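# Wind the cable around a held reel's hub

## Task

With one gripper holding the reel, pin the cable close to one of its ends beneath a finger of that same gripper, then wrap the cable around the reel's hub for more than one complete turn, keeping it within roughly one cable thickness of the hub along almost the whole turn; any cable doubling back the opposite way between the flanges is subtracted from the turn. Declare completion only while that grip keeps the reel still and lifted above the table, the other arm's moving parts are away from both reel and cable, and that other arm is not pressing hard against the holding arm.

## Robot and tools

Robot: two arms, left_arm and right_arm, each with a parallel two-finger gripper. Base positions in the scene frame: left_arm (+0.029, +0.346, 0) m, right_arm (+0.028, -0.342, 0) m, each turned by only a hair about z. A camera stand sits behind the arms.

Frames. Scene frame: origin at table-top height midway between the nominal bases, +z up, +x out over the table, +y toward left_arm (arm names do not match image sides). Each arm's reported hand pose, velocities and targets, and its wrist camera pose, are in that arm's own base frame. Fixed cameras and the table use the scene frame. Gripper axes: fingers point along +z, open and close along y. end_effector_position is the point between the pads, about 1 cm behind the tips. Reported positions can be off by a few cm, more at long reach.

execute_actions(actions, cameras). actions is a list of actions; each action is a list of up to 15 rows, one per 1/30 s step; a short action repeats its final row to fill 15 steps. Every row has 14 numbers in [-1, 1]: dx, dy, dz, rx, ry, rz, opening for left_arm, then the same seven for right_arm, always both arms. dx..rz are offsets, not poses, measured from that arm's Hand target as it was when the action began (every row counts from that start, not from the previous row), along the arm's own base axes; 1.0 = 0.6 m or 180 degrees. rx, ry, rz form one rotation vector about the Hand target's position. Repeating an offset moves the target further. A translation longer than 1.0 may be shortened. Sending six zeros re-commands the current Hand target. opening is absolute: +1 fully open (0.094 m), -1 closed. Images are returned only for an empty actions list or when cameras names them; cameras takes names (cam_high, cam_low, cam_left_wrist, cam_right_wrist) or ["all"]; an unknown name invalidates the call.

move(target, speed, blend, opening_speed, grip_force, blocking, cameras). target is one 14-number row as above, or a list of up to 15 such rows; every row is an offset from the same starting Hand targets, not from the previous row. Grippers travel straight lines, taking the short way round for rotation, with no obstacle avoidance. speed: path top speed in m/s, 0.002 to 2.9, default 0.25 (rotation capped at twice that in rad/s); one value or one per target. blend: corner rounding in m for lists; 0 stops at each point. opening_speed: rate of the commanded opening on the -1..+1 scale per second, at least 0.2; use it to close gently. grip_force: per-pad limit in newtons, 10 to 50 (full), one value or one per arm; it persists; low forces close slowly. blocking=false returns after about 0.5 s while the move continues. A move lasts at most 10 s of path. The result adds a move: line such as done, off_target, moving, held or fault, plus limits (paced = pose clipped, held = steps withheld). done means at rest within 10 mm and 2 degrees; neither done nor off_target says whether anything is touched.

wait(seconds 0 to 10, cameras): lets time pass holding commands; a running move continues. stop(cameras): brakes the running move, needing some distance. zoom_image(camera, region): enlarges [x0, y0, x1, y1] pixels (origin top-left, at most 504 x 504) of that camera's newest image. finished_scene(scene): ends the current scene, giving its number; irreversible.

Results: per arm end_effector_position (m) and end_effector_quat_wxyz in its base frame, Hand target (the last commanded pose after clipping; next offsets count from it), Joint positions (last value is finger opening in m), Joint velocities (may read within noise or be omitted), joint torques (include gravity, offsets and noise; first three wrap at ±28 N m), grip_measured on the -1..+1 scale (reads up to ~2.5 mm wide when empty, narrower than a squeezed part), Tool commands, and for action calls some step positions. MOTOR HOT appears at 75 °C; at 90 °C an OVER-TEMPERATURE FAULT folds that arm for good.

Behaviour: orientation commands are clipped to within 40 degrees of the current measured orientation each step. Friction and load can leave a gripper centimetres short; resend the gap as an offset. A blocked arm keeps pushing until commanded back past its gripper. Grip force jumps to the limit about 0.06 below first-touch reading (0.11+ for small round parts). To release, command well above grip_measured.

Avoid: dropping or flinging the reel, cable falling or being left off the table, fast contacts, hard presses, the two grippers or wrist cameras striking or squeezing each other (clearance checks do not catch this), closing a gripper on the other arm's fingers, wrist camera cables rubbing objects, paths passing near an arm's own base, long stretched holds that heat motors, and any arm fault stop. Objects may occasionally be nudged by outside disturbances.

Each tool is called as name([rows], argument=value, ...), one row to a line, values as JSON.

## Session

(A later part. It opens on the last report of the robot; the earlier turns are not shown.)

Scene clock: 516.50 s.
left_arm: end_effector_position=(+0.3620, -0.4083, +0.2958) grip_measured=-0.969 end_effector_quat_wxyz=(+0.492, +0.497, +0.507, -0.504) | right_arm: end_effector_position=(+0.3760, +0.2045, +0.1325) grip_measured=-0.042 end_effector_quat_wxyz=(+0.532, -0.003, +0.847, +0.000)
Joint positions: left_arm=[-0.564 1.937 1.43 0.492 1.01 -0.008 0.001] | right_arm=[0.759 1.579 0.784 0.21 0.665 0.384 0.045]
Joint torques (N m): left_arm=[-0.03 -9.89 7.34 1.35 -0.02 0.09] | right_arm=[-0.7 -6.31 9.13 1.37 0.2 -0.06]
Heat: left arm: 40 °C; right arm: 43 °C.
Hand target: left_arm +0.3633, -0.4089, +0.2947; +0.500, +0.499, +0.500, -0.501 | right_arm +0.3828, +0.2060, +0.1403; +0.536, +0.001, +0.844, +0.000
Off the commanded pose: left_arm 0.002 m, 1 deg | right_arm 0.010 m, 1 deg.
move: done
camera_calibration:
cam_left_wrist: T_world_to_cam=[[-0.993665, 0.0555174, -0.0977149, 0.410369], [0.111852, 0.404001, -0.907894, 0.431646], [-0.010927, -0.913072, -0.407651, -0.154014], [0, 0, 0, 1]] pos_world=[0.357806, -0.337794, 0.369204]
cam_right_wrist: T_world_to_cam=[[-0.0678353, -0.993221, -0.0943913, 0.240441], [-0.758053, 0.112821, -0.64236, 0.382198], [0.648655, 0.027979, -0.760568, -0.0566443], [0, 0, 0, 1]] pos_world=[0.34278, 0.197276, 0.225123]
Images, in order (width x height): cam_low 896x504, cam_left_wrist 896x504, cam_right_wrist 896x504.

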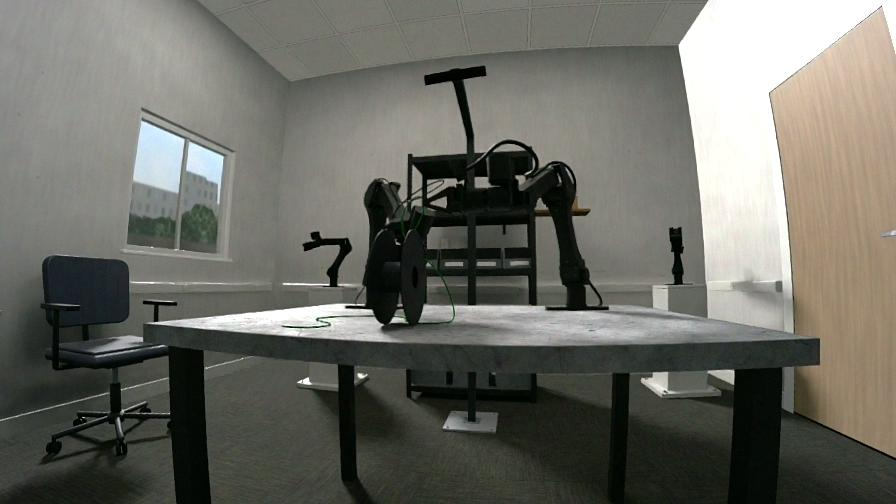

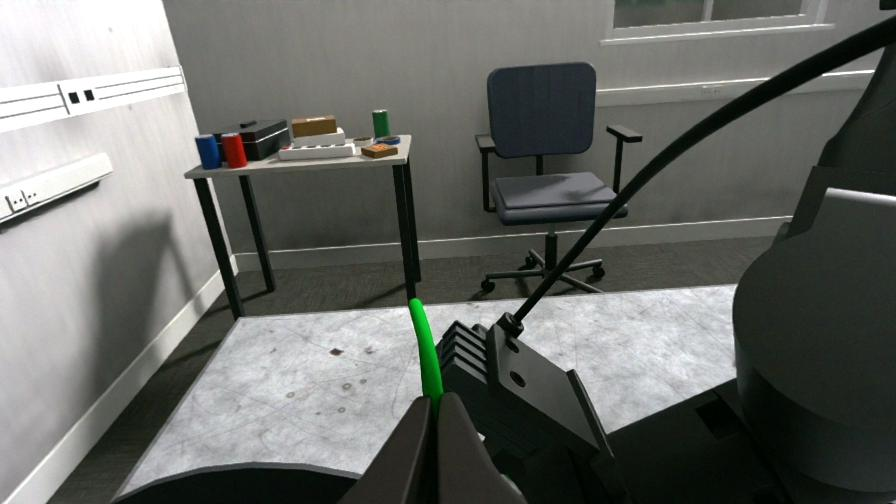

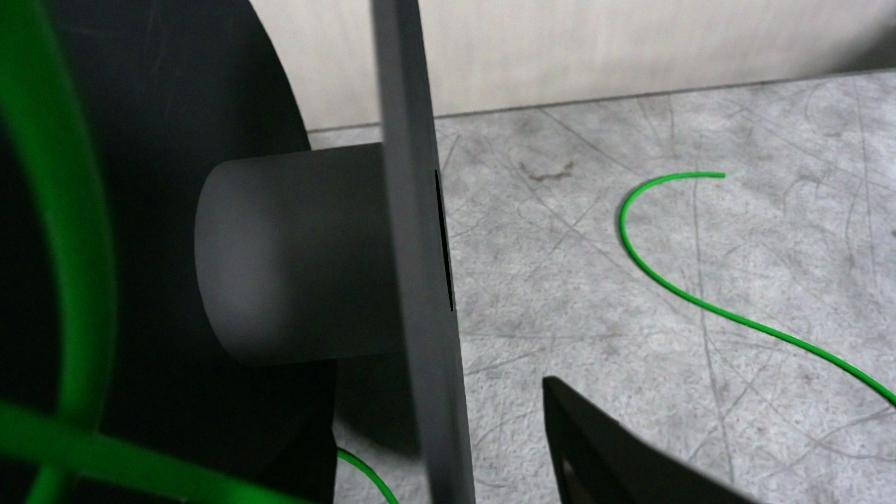

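move(target=[0.045,-0.02,0.05,0,0,0,-1,0,0,0,0,0,0,-0.04], speed=0.1, cameras=["cam_low","cam_right_wrist","cam_high"])

zoom_image(camera="cam_high", region=[360, 160, 560, 360])

Scene clock: 534.50 s.
left_arm: end_effector_position=(+0.3848, -0.4227, +0.3175) grip_measured=-0.969 end_effector_quat_wxyz=(+0.491, +0.497, +0.508, -0.505) | right_arm: end_effector_position=(+0.3760, +0.2045, +0.1325) grip_measured=-0.042 end_effector_quat_wxyz=(+0.532, -0.003, +0.847, +0.000)
Joint positions: left_arm=[-0.564 2.022 1.64 0.364 1.01 -0.01 0.001] | right_arm=[0.759 1.579 0.784 0.21 0.665 0.384 0.045]
Joint torques (N m): left_arm=[0.7 -10.56 10.69 1.09 0.08 0.09] | right_arm=[-0.66 -6.38 9.1 1.37 0.2 -0.08]
Heat: left arm: 41 °C; right arm: 46 °C.
Hand target: left_arm +0.3903, -0.4209, +0.3245; +0.500, +0.499, +0.500, -0.501 | right_arm +0.3828, +0.2060, +0.1403; +0.536, +0.001, +0.844, +0.000
Off the commanded pose: left_arm 0.009 m, 2 deg | right_arm 0.010 m, 1 deg.
move: done
camera_calibration:
cam_right_wrist: T_world_to_cam=[[-0.0678353, -0.993221, -0.0943913, 0.240441], [-0.758053, 0.112821, -0.64236, 0.382198], [0.648655, 0.027979, -0.760568, -0.0566443], [0, 0, 0, 1]] pos_world=[0.34278, 0.197276, 0.225123]
Images, in order (width x height): cam_high 896x504, cam_low 896x504, cam_right_wrist 896x504.

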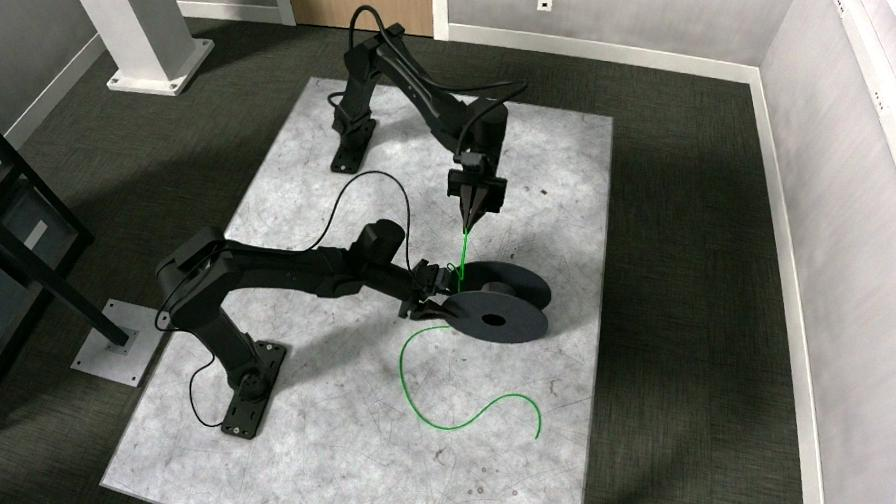

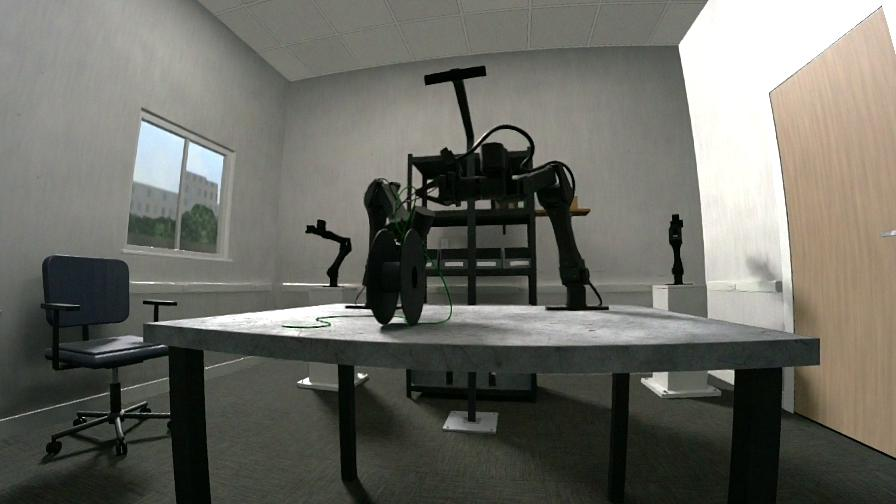

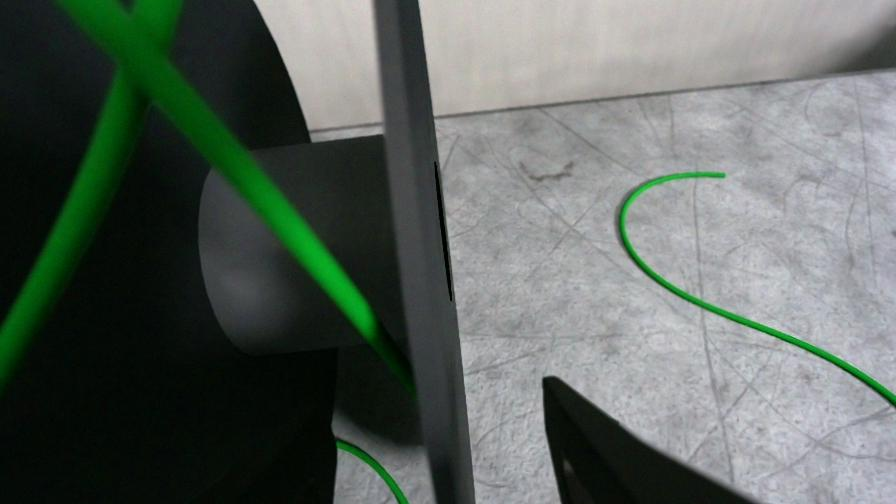

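Scaled by 2.520 from the camera's 896x504 image, which has a finer 1280x720 frame.

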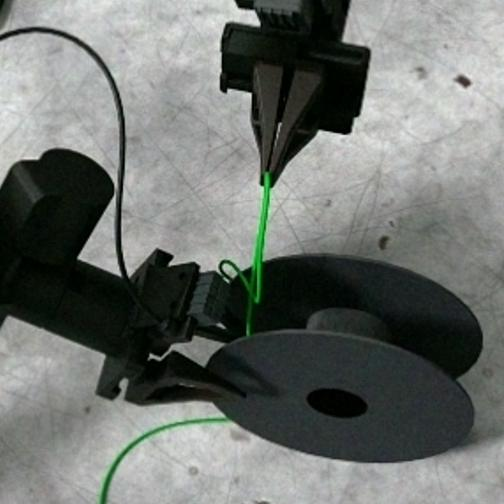

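move(target=[-0.022,0.0,-0.022,0,0,0,-1,0,0,0,0,0,0,-0.04], speed=0.06, cameras=["cam_right_wrist","cam_high"])

zoom_image(camera="cam_high", region=[410, 220, 510, 320])

zoom_image(camera="cam_right_wrist", region=[200, 304, 500, 504])

Scene clock: 543.97 s.
left_arm: end_effector_position=(+0.3822, -0.4210, +0.2956) grip_measured=-0.969 end_effector_quat_wxyz=(+0.480, +0.494, +0.518, -0.507) | right_arm: end_effector_position=(+0.3760, +0.2045, +0.1325) grip_measured=-0.042 end_effector_quat_wxyz=(+0.532, -0.003, +0.847, +0.000)
Joint positions: left_arm=[-0.564 2.022 1.571 0.402 1.009 -0.01 0.001] | right_arm=[0.759 1.579 0.784 0.21 0.665 0.384 0.045]
Joint torques (N m): left_arm=[-0.59 -13.44 7.5 1.31 -0.08 0.11] | right_arm=[-0.66 -6.35 9.14 1.37 0.2 -0.08]
Heat: left arm: 41 °C; right arm: 47 °C.
Hand target: left_arm +0.3772, -0.4209, +0.3114; +0.500, +0.499, +0.500, -0.501 | right_arm +0.3828, +0.2060, +0.1403; +0.536, +0.001, +0.844, +0.000
Off the commanded pose: left_arm 0.016 m, 3 deg | right_arm 0.010 m, 1 deg.
move: off_target (left_arm)
camera_calibration:
cam_right_wrist: T_world_to_cam=[[-0.0678353, -0.993221, -0.0943913, 0.240441], [-0.758053, 0.112821, -0.64236, 0.382198], [0.648655, 0.027979, -0.760568, -0.0566443], [0, 0, 0, 1]] pos_world=[0.34278, 0.197276, 0.225123]
Images, in order (width x height): cam_high 896x504, cam_right_wrist 896x504.

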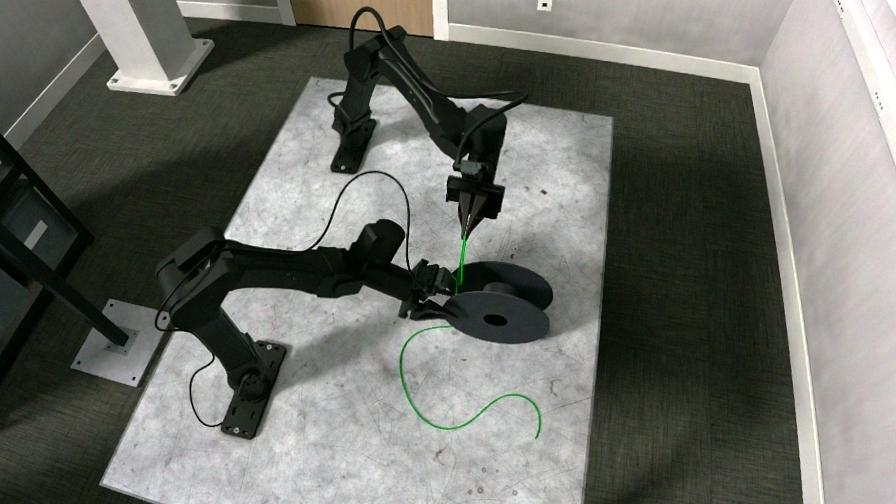

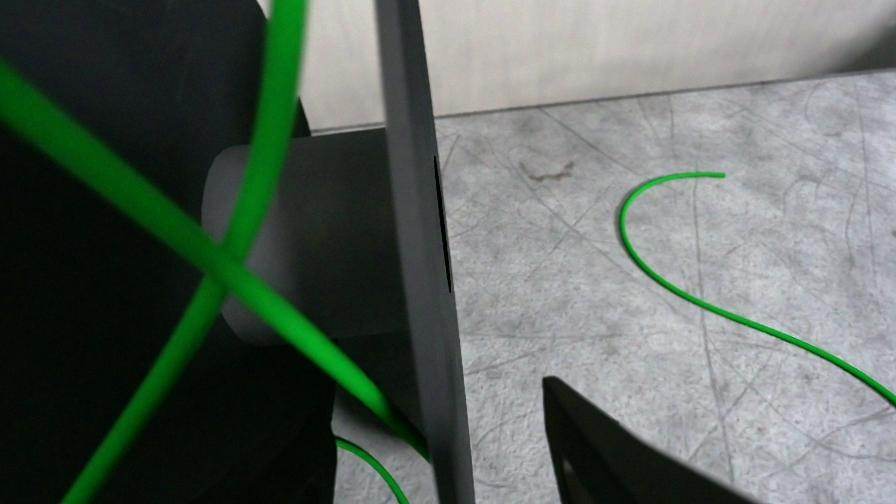

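Scaled by 5.040 from the camera's 896x504 image, which has a finer 1280x720 frame.

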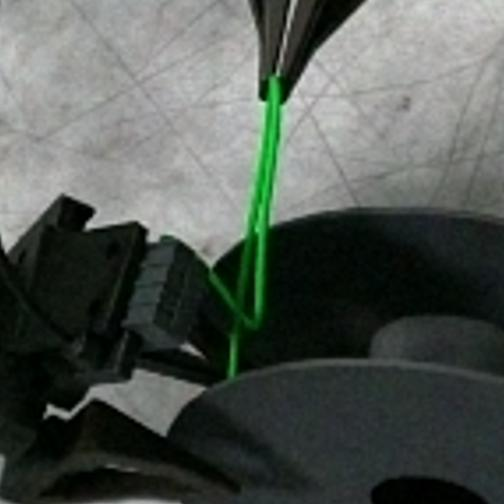

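Scaled by 1.680 from the camera's 896x504 image, which has a finer 1280x720 frame.

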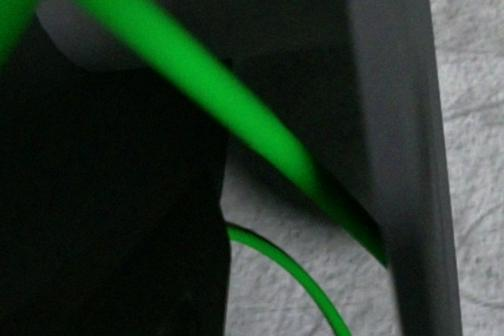

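move(target=[0,0,0,0,0,0,-1,0,0,0,0,0,0,-1], opening_speed=0.3, cameras=["cam_right_wrist","cam_high"])

zoom_image(camera="cam_high", region=[410, 220, 510, 320])

zoom_image(camera="cam_right_wrist", region=[250, 304, 550, 504])

Scene clock: 572.40 s.
left_arm: end_effector_position=(+0.3822, -0.4210, +0.2958) grip_measured=-0.969 end_effector_quat_wxyz=(+0.481, +0.494, +0.518, -0.506) | right_arm: end_effector_position=(+0.3760, +0.2046, +0.1325) grip_measured=-0.901 end_effector_quat_wxyz=(+0.532, -0.004, +0.847, +0.000)
Joint positions: left_arm=[-0.564 2.022 1.571 0.403 1.009 -0.01 0.001] | right_arm=[0.759 1.579 0.784 0.21 0.664 0.383 0.005]
Joint torques (N m): left_arm=[-0.65 -13.44 7.45 1.32 -0.05 0.1] | right_arm=[-0.68 -6.35 9.11 1.37 0.21 -0.08]
Heat: left arm: 45 °C; right arm: 48 °C.
Hand target: left_arm +0.3772, -0.4209, +0.3114; +0.500, +0.499, +0.500, -0.501 | right_arm +0.3828, +0.2060, +0.1403; +0.536, +0.000, +0.844, +0.000
Off the commanded pose: left_arm 0.016 m, 3 deg | right_arm 0.011 m, 1 deg.
move: off_target (left_arm, right_arm)
camera_calibration:
cam_right_wrist: T_world_to_cam=[[-0.0669166, -0.993326, -0.0939426, 0.240134], [-0.758374, 0.11182, -0.642157, 0.382383], [0.648376, 0.0282727, -0.760795, -0.0566332], [0, 0, 0, 1]] pos_world=[0.342778, 0.197375, 0.225022]
Images, in order (width x height): cam_high 896x504, cam_right_wrist 896x504.

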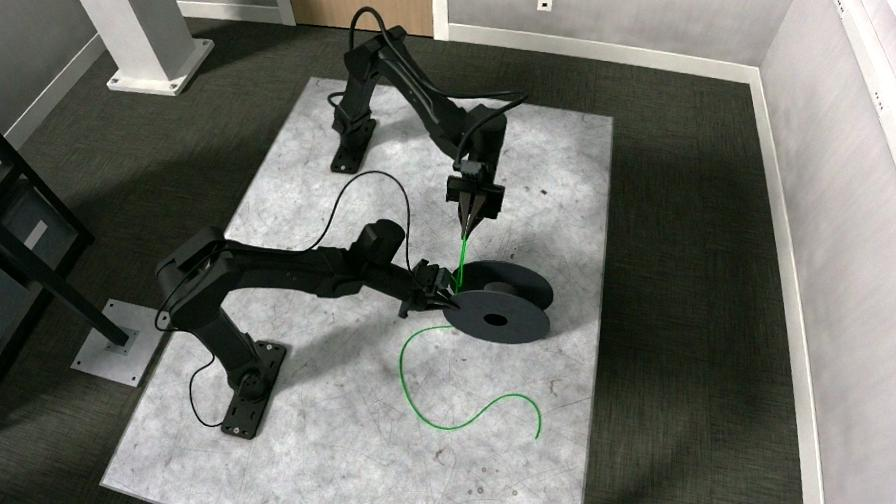

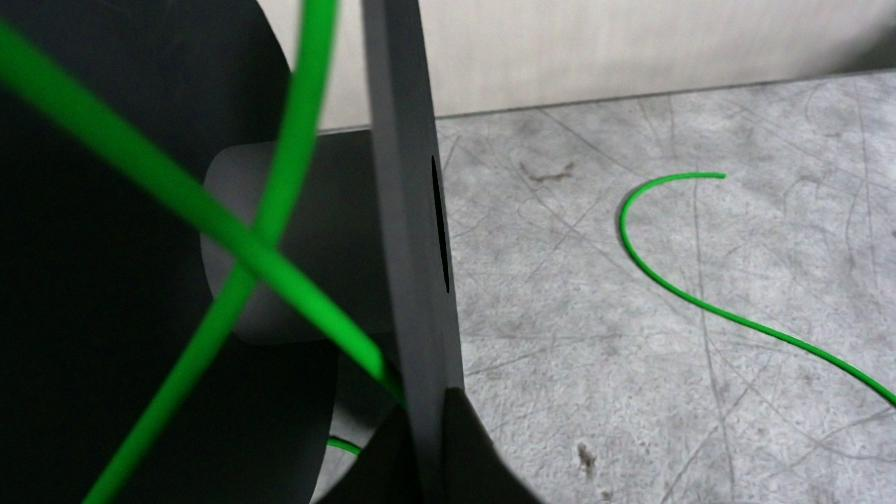

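Scaled by 5.040 from the camera's 896x504 image, which has a finer 1280x720 frame.

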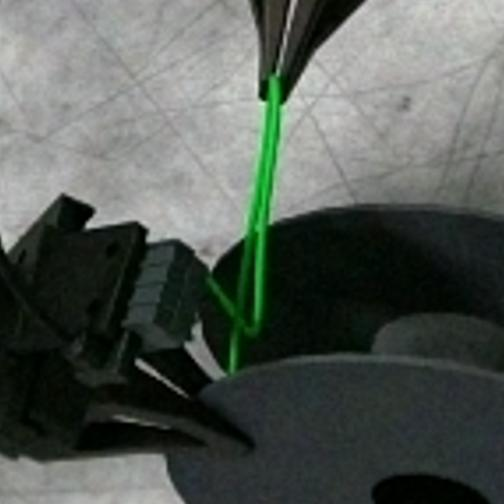

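Scaled by 1.680 from the camera's 896x504 image, which has a finer 1280x720 frame.

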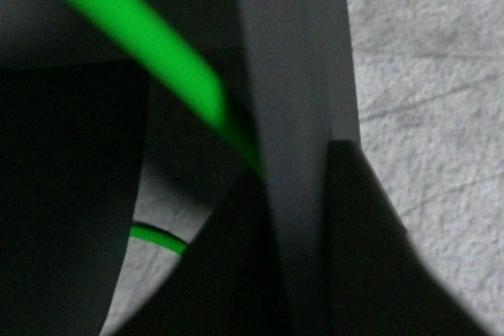

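move(target=[-0.083,0.117,0.36,0,0,0,-1,-0.083,0.117,0.333,0,0,0,-1], speed=0.12, cameras=["all"])

zoom_image(camera="cam_high", region=[370, 150, 530, 310])

zoom_image(camera="cam_low", region=[340, 100, 540, 330])

Scene clock: 587.63 s.
left_arm: end_effector_position=(+0.3339, -0.3580, +0.5014) grip_measured=-0.969 end_effector_quat_wxyz=(+0.466, +0.484, +0.537, -0.511) | right_arm: end_effector_position=(+0.3325, +0.2799, +0.3337) grip_measured=-0.902 end_effector_quat_wxyz=(+0.532, -0.008, +0.847, +0.007)
Joint positions: left_arm=[-0.493 1.885 2.262 -0.469 1.069 -0.017 0.001] | right_arm=[1.015 1.614 1.68 -0.79 0.854 0.591 0.005]
Joint torques (N m): left_arm=[0.91 -10.04 10.43 1.47 0.26 0.15] | right_arm=[0.09 -7.15 8.84 1.1 0.52 0.09]
Heat: left arm: 46 °C; right arm: 48 °C.
Hand target: left_arm +0.3272, -0.3507, +0.5275; +0.500, +0.499, +0.500, -0.501 | right_arm +0.3331, +0.2762, +0.3400; +0.536, +0.001, +0.844, +0.000
Off the commanded pose: left_arm 0.028 m, 6 deg | right_arm 0.007 m, 1 deg.
move: off_target (left_arm)
camera_calibration:
cam_left_wrist: T_world_to_cam=[[-0.998708, 0.0466556, -0.0201341, 0.359281], [0.0385217, 0.436736, -0.898765, 0.632743], [-0.0331391, -0.898379, -0.437969, 0.00318029], [0, 0, 0, 1]] pos_world=[0.334548, -0.290247, 0.577314]
cam_right_wrist: T_world_to_cam=[[-0.052073, -0.993513, -0.101097, 0.328494], [-0.75992, 0.105103, -0.641463, 0.472508], [0.647927, 0.0434228, -0.760464, 0.118254], [0, 0, 0, 1]] pos_world=[0.299555, 0.271566, 0.426233]

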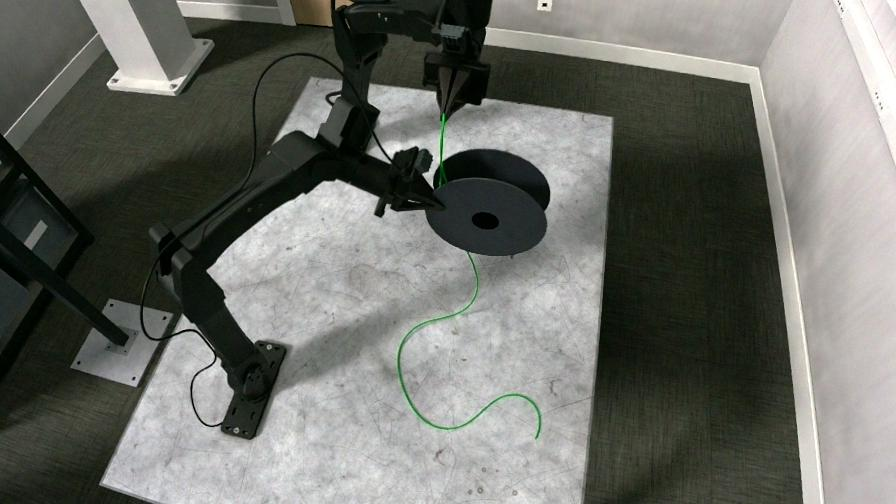

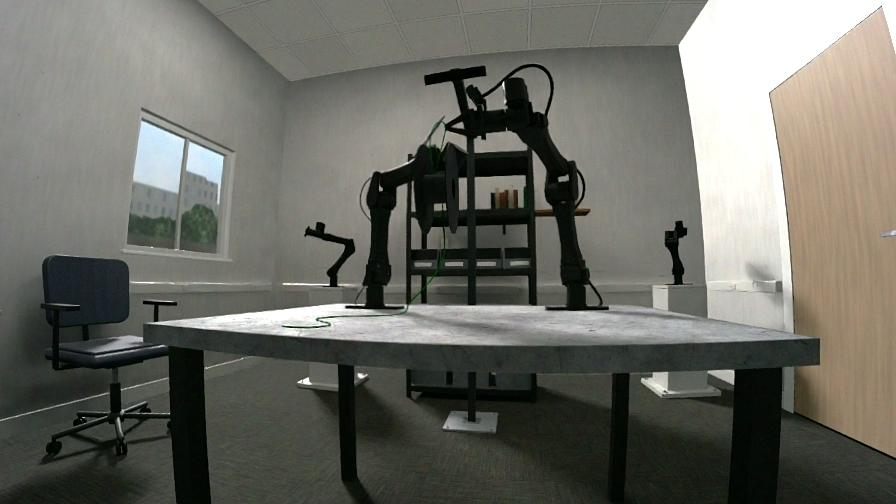

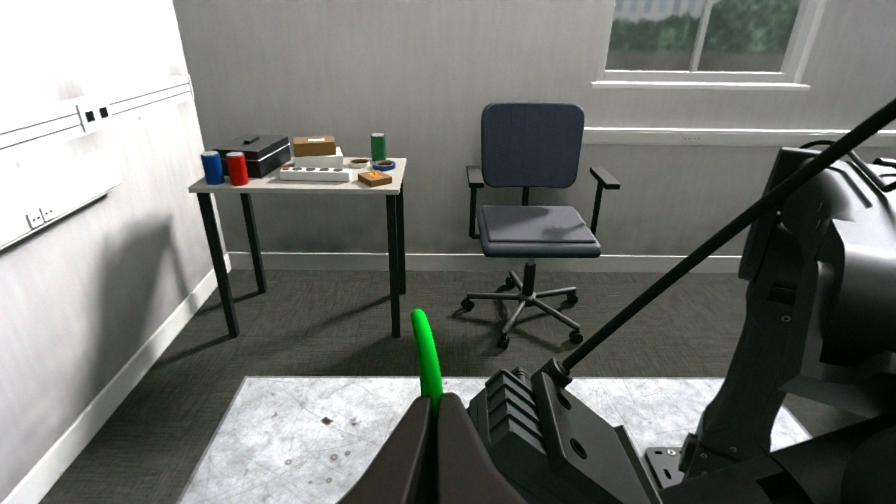

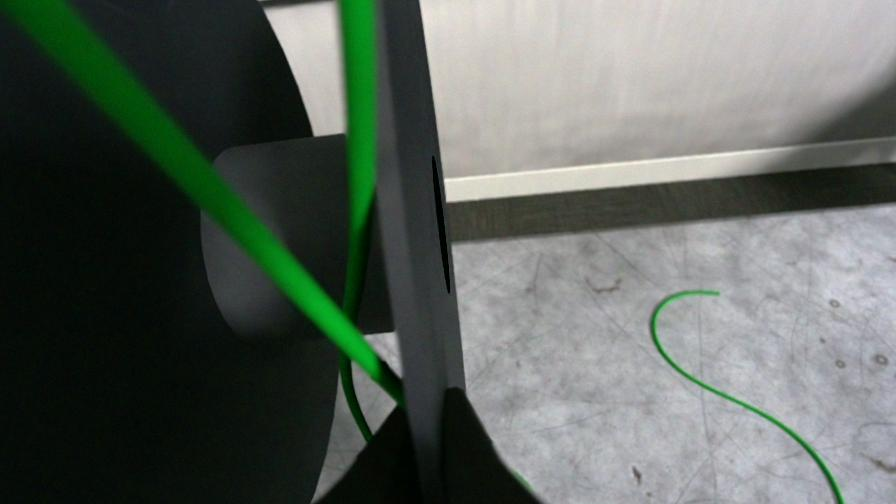

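Scaled by 3.150 from the camera's 896x504 image, which has a finer 1280x720 frame.

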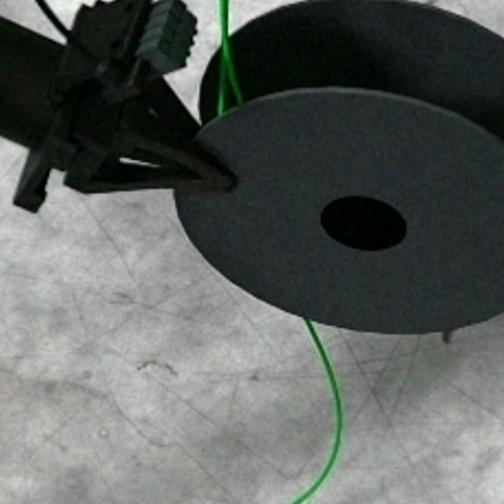

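Scaled by 2.191 from the camera's 896x504 image, which has a finer 1280x720 frame.

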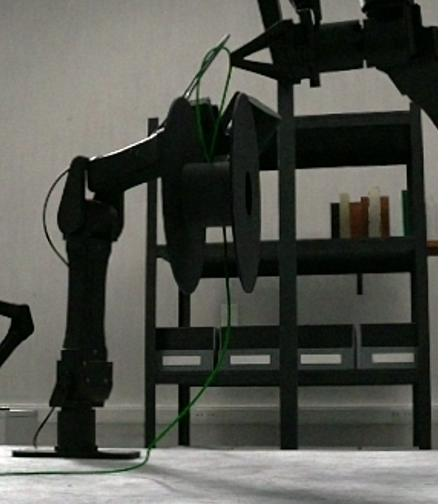

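move([
  [0,0,0,0,0,0,-0.6,0,0,0,0,0,0,-1],
  [0,0.2,0.02,0,0,0,-0.6,0,0,0,0,0,0,-1],
], speed=0.15, opening_speed=1, cameras=["all"])

zoom_image(camera="cam_high", region=[370, 110, 570, 310])

zoom_image(camera="cam_low", region=[340, 100, 540, 330])

Scene clock: 616.77 s.
left_arm: end_effector_position=(+0.3428, -0.2335, +0.5294) grip_measured=-0.602 end_effector_quat_wxyz=(+0.492, +0.488, +0.514, -0.505) | right_arm: end_effector_position=(+0.3296, +0.2770, +0.3214) grip_measured=-0.902 end_effector_quat_wxyz=(+0.515, -0.023, +0.857, -0.012)
Joint positions: left_arm=[-0.158 1.784 2.209 -0.455 1.4 -0.009 0.019] | right_arm=[1.015 1.624 1.68 -0.844 0.846 0.595 0.005]
Joint torques (N m): left_arm=[0.18 -10.76 5.78 0.87 0.17 0.1] | right_arm=[0.13 -8.23 8.83 1.48 0.63 0.07]
Heat: left arm: 43 °C; right arm: 45 °C.
Hand target: left_arm +0.3273, -0.2307, +0.5393; +0.500, +0.499, +0.500, -0.501 | right_arm +0.3331, +0.2761, +0.3401; +0.536, +0.001, +0.844, +0.000
Off the commanded pose: left_arm 0.019 m, 2 deg | right_arm 0.019 m, 4 deg.
move: off_target (left_arm, right_arm)
camera_calibration:
cam_left_wrist: T_world_to_cam=[[-0.995968, 0.0391818, -0.0806995, 0.392363], [0.0896505, 0.402365, -0.911079, 0.584151], [-0.00322712, -0.914641, -0.404255, 0.0957278], [0, 0, 0, 1]] pos_world=[0.33872, -0.162858, 0.602569]
cam_right_wrist: T_world_to_cam=[[-0.0505647, -0.997419, -0.0509788, 0.30867], [-0.784765, 0.0712521, -0.615684, 0.471899], [0.617728, 0.00887449, -0.786342, 0.138774], [0, 0, 0, 1]] pos_world=[0.300213, 0.273018, 0.4154]

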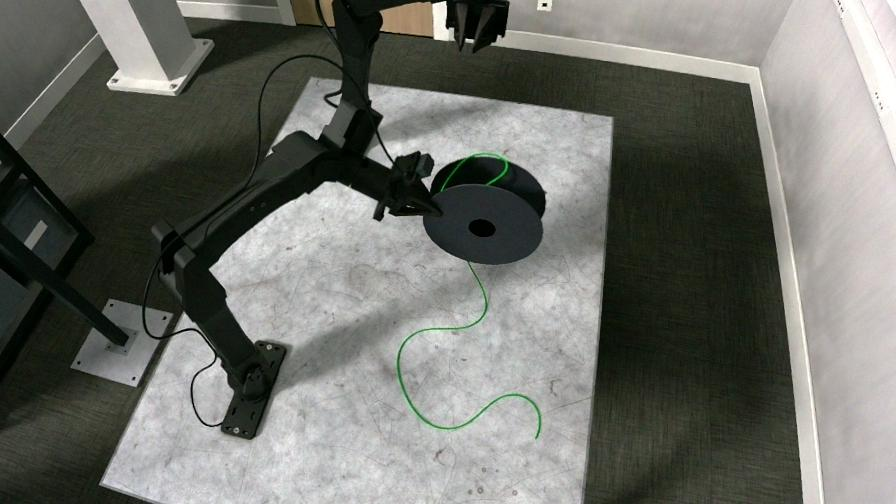

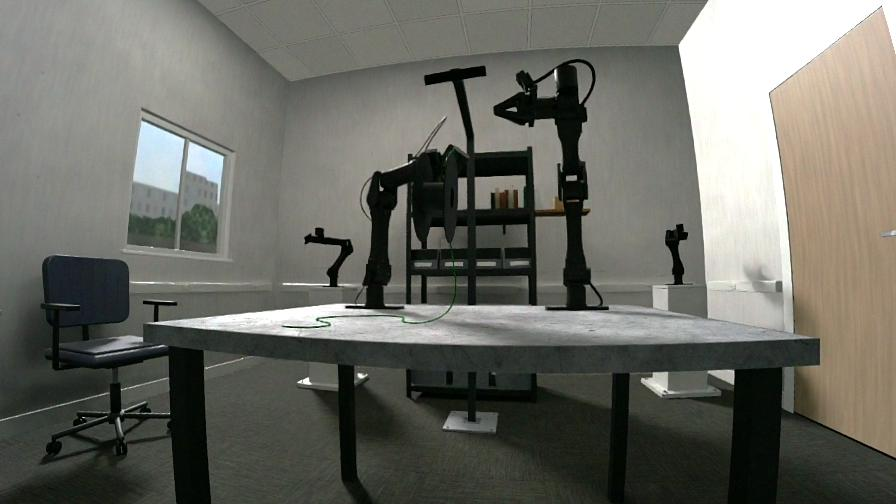

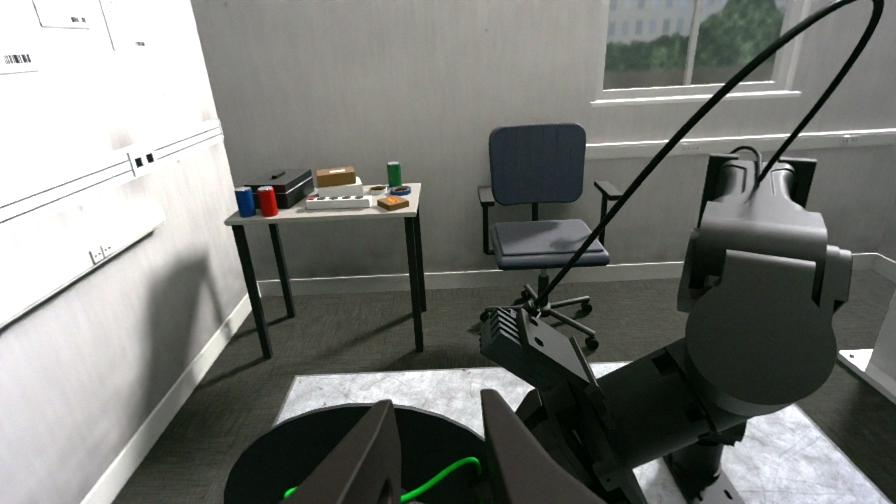

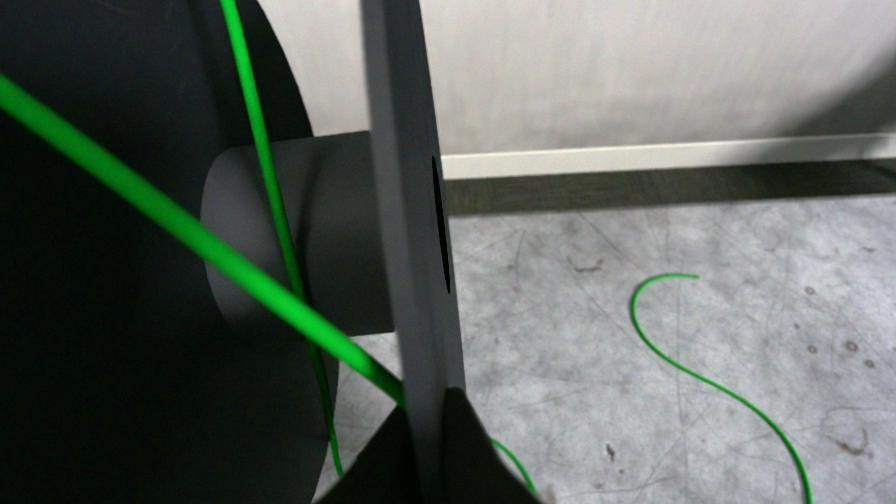

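Scaled by 2.520 from the camera's 896x504 image, which has a finer 1280x720 frame.

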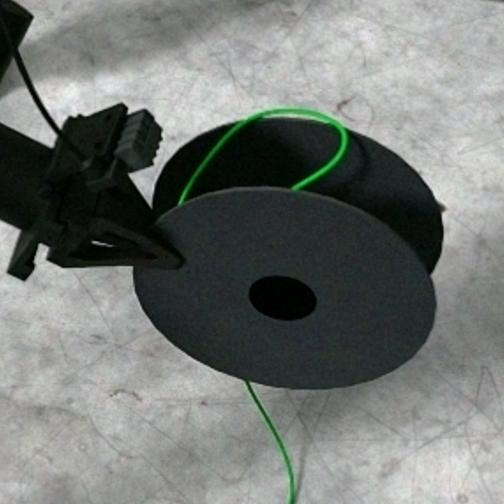

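Scaled by 2.191 from the camera's 896x504 image, which has a finer 1280x720 frame.

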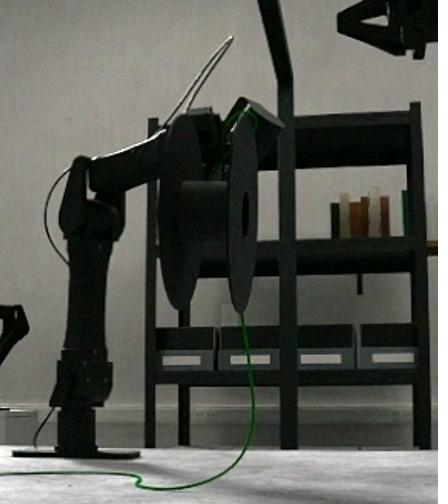

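move(target=[0,0.0,-0.62,0,0,0,0.3,0,0,0,0,0,0,-1], speed=0.2, cameras=["all"])

zoom_image(camera="cam_low", region=[340, 100, 540, 330])

Scene clock: 639.47 s.
left_arm: end_effector_position=(+0.3285, -0.2315, +0.1703) grip_measured=+0.298 end_effector_quat_wxyz=(+0.496, +0.499, +0.506, -0.499) | right_arm: end_effector_position=(+0.3296, +0.2770, +0.3214) grip_measured=-0.902 end_effector_quat_wxyz=(+0.515, -0.023, +0.857, -0.012)
Joint positions: left_arm=[-0.158 1.876 0.764 1.043 1.409 0.059 0.061] | right_arm=[1.015 1.624 1.68 -0.844 0.846 0.595 0.005]
Joint torques (N m): left_arm=[0.14 -7.1 5.2 1.08 0.13 0.07] | right_arm=[0.13 -8.24 8.81 1.46 0.63 0.07]
Heat: left arm: 41 °C; right arm: 45 °C.
Hand target: left_arm +0.3272, -0.2307, +0.1674; +0.500, +0.499, +0.500, -0.500 | right_arm +0.3331, +0.2761, +0.3401; +0.536, +0.001, +0.844, +0.000
Off the commanded pose: left_arm 0.003 m, 1 deg | right_arm 0.019 m, 4 deg.
move: off_target (right_arm)
camera_calibration:
cam_left_wrist: T_world_to_cam=[[-0.992802, 0.049796, -0.108921, 0.355238], [0.119762, 0.407088, -0.905504, 0.247765], [-0.000750112, -0.912031, -0.410121, -0.0468598], [0, 0, 0, 1]] pos_world=[0.322974, -0.161289, 0.243826]
cam_right_wrist: T_world_to_cam=[[-0.0505647, -0.997419, -0.0509788, 0.30867], [-0.784765, 0.0712521, -0.615684, 0.471899], [0.617728, 0.00887449, -0.786342, 0.138774], [0, 0, 0, 1]] pos_world=[0.300213, 0.273018, 0.4154]

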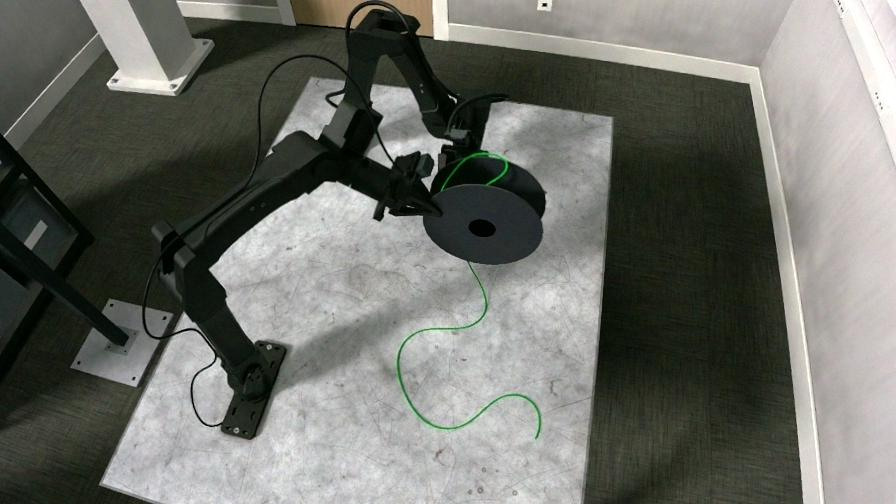

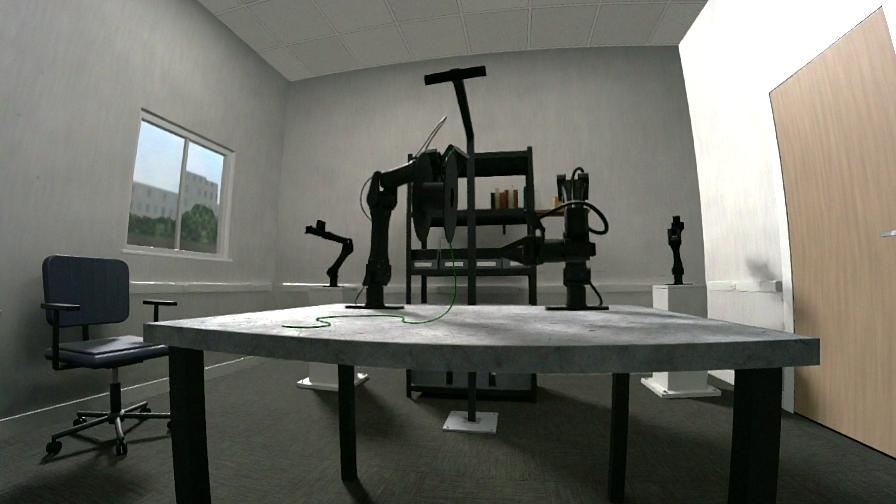

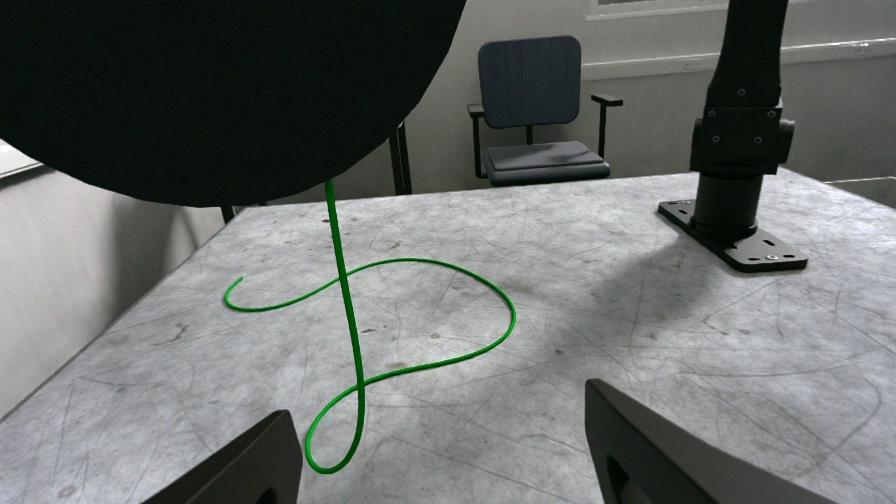

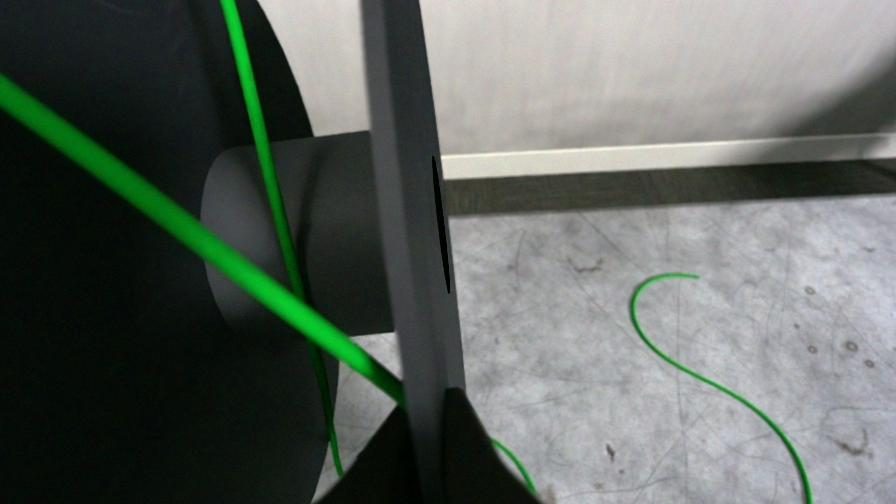

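Scaled by 2.191 from the camera's 896x504 image, which has a finer 1280x720 frame.

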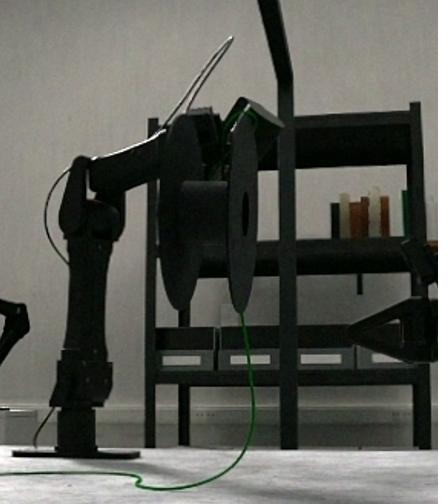

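move([
  [0.072,-0.03,-0.042,0,0,0,0.2,0,0,0,0,0,0,-1],
  [0.072,-0.205,-0.042,0,0,0,0.2,0,0,0,0,0,0,-1],
], speed=0.15, cameras=["cam_left_wrist","cam_low"])

zoom_image(camera="cam_low", region=[340, 140, 540, 330])

Scene clock: 657.53 s.
left_arm: end_effector_position=(+0.3640, -0.3515, +0.1416) grip_measured=+0.202 end_effector_quat_wxyz=(+0.494, +0.500, +0.501, -0.505) | right_arm: end_effector_position=(+0.3296, +0.2770, +0.3214) grip_measured=-0.902 end_effector_quat_wxyz=(+0.515, -0.023, +0.857, -0.012)
Joint positions: left_arm=[-0.44 2.18 1.069 1.105 1.142 -0.007 0.056] | right_arm=[1.015 1.624 1.68 -0.844 0.846 0.595 0.005]
Joint torques (N m): left_arm=[-0.13 -9.58 8.17 0.94 -0.15 0.04] | right_arm=[0.13 -8.23 8.81 1.48 0.63 0.08]
Heat: left arm: 40 °C; right arm: 45 °C.
Hand target: left_arm +0.3705, -0.3537, +0.1423; +0.500, +0.499, +0.500, -0.500 | right_arm +0.3331, +0.2761, +0.3401; +0.536, +0.001, +0.844, +0.000
Off the commanded pose: left_arm 0.007 m, 1 deg | right_arm 0.019 m, 4 deg.
move: off_target (right_arm)
camera_calibration:
cam_left_wrist: T_world_to_cam=[[-0.992169, 0.0631276, -0.107776, 0.397612], [0.124045, 0.397067, -0.909368, 0.261879], [-0.014612, -0.915616, -0.401789, -0.165473], [0, 0, 0, 1]] pos_world=[0.359596, -0.280594, 0.214512]
Images, in order (width x height): cam_low 896x504, cam_left_wrist 896x504.

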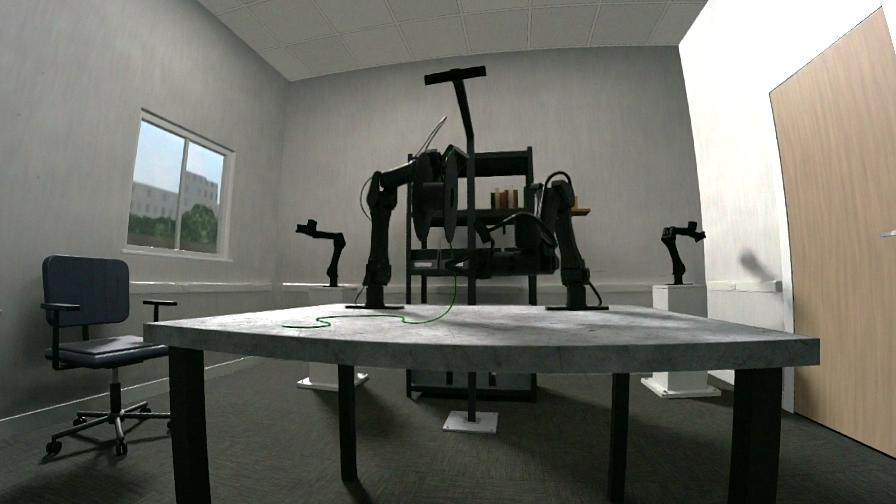

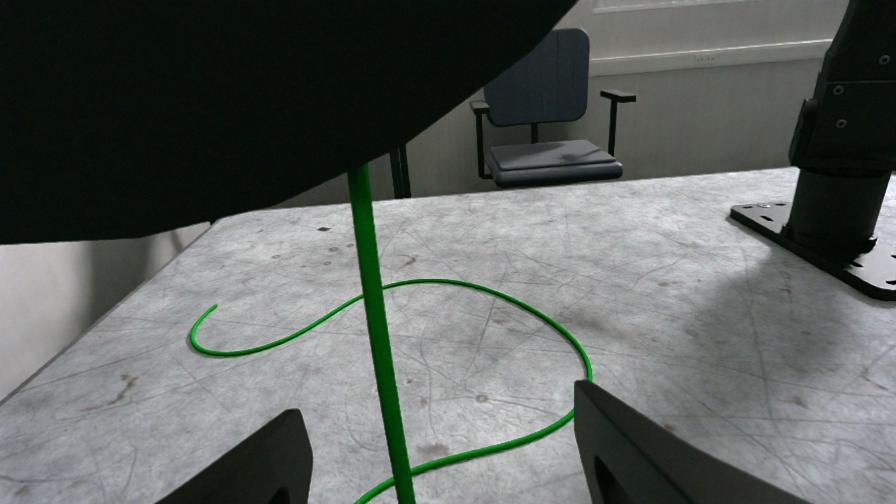

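Scaled by 2.520 from the camera's 896x504 image, which has a finer 1280x720 frame.

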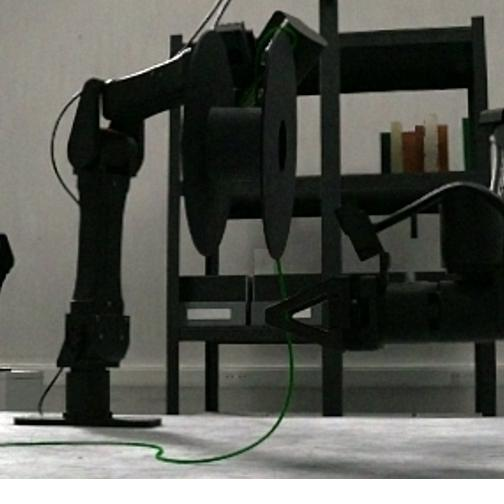

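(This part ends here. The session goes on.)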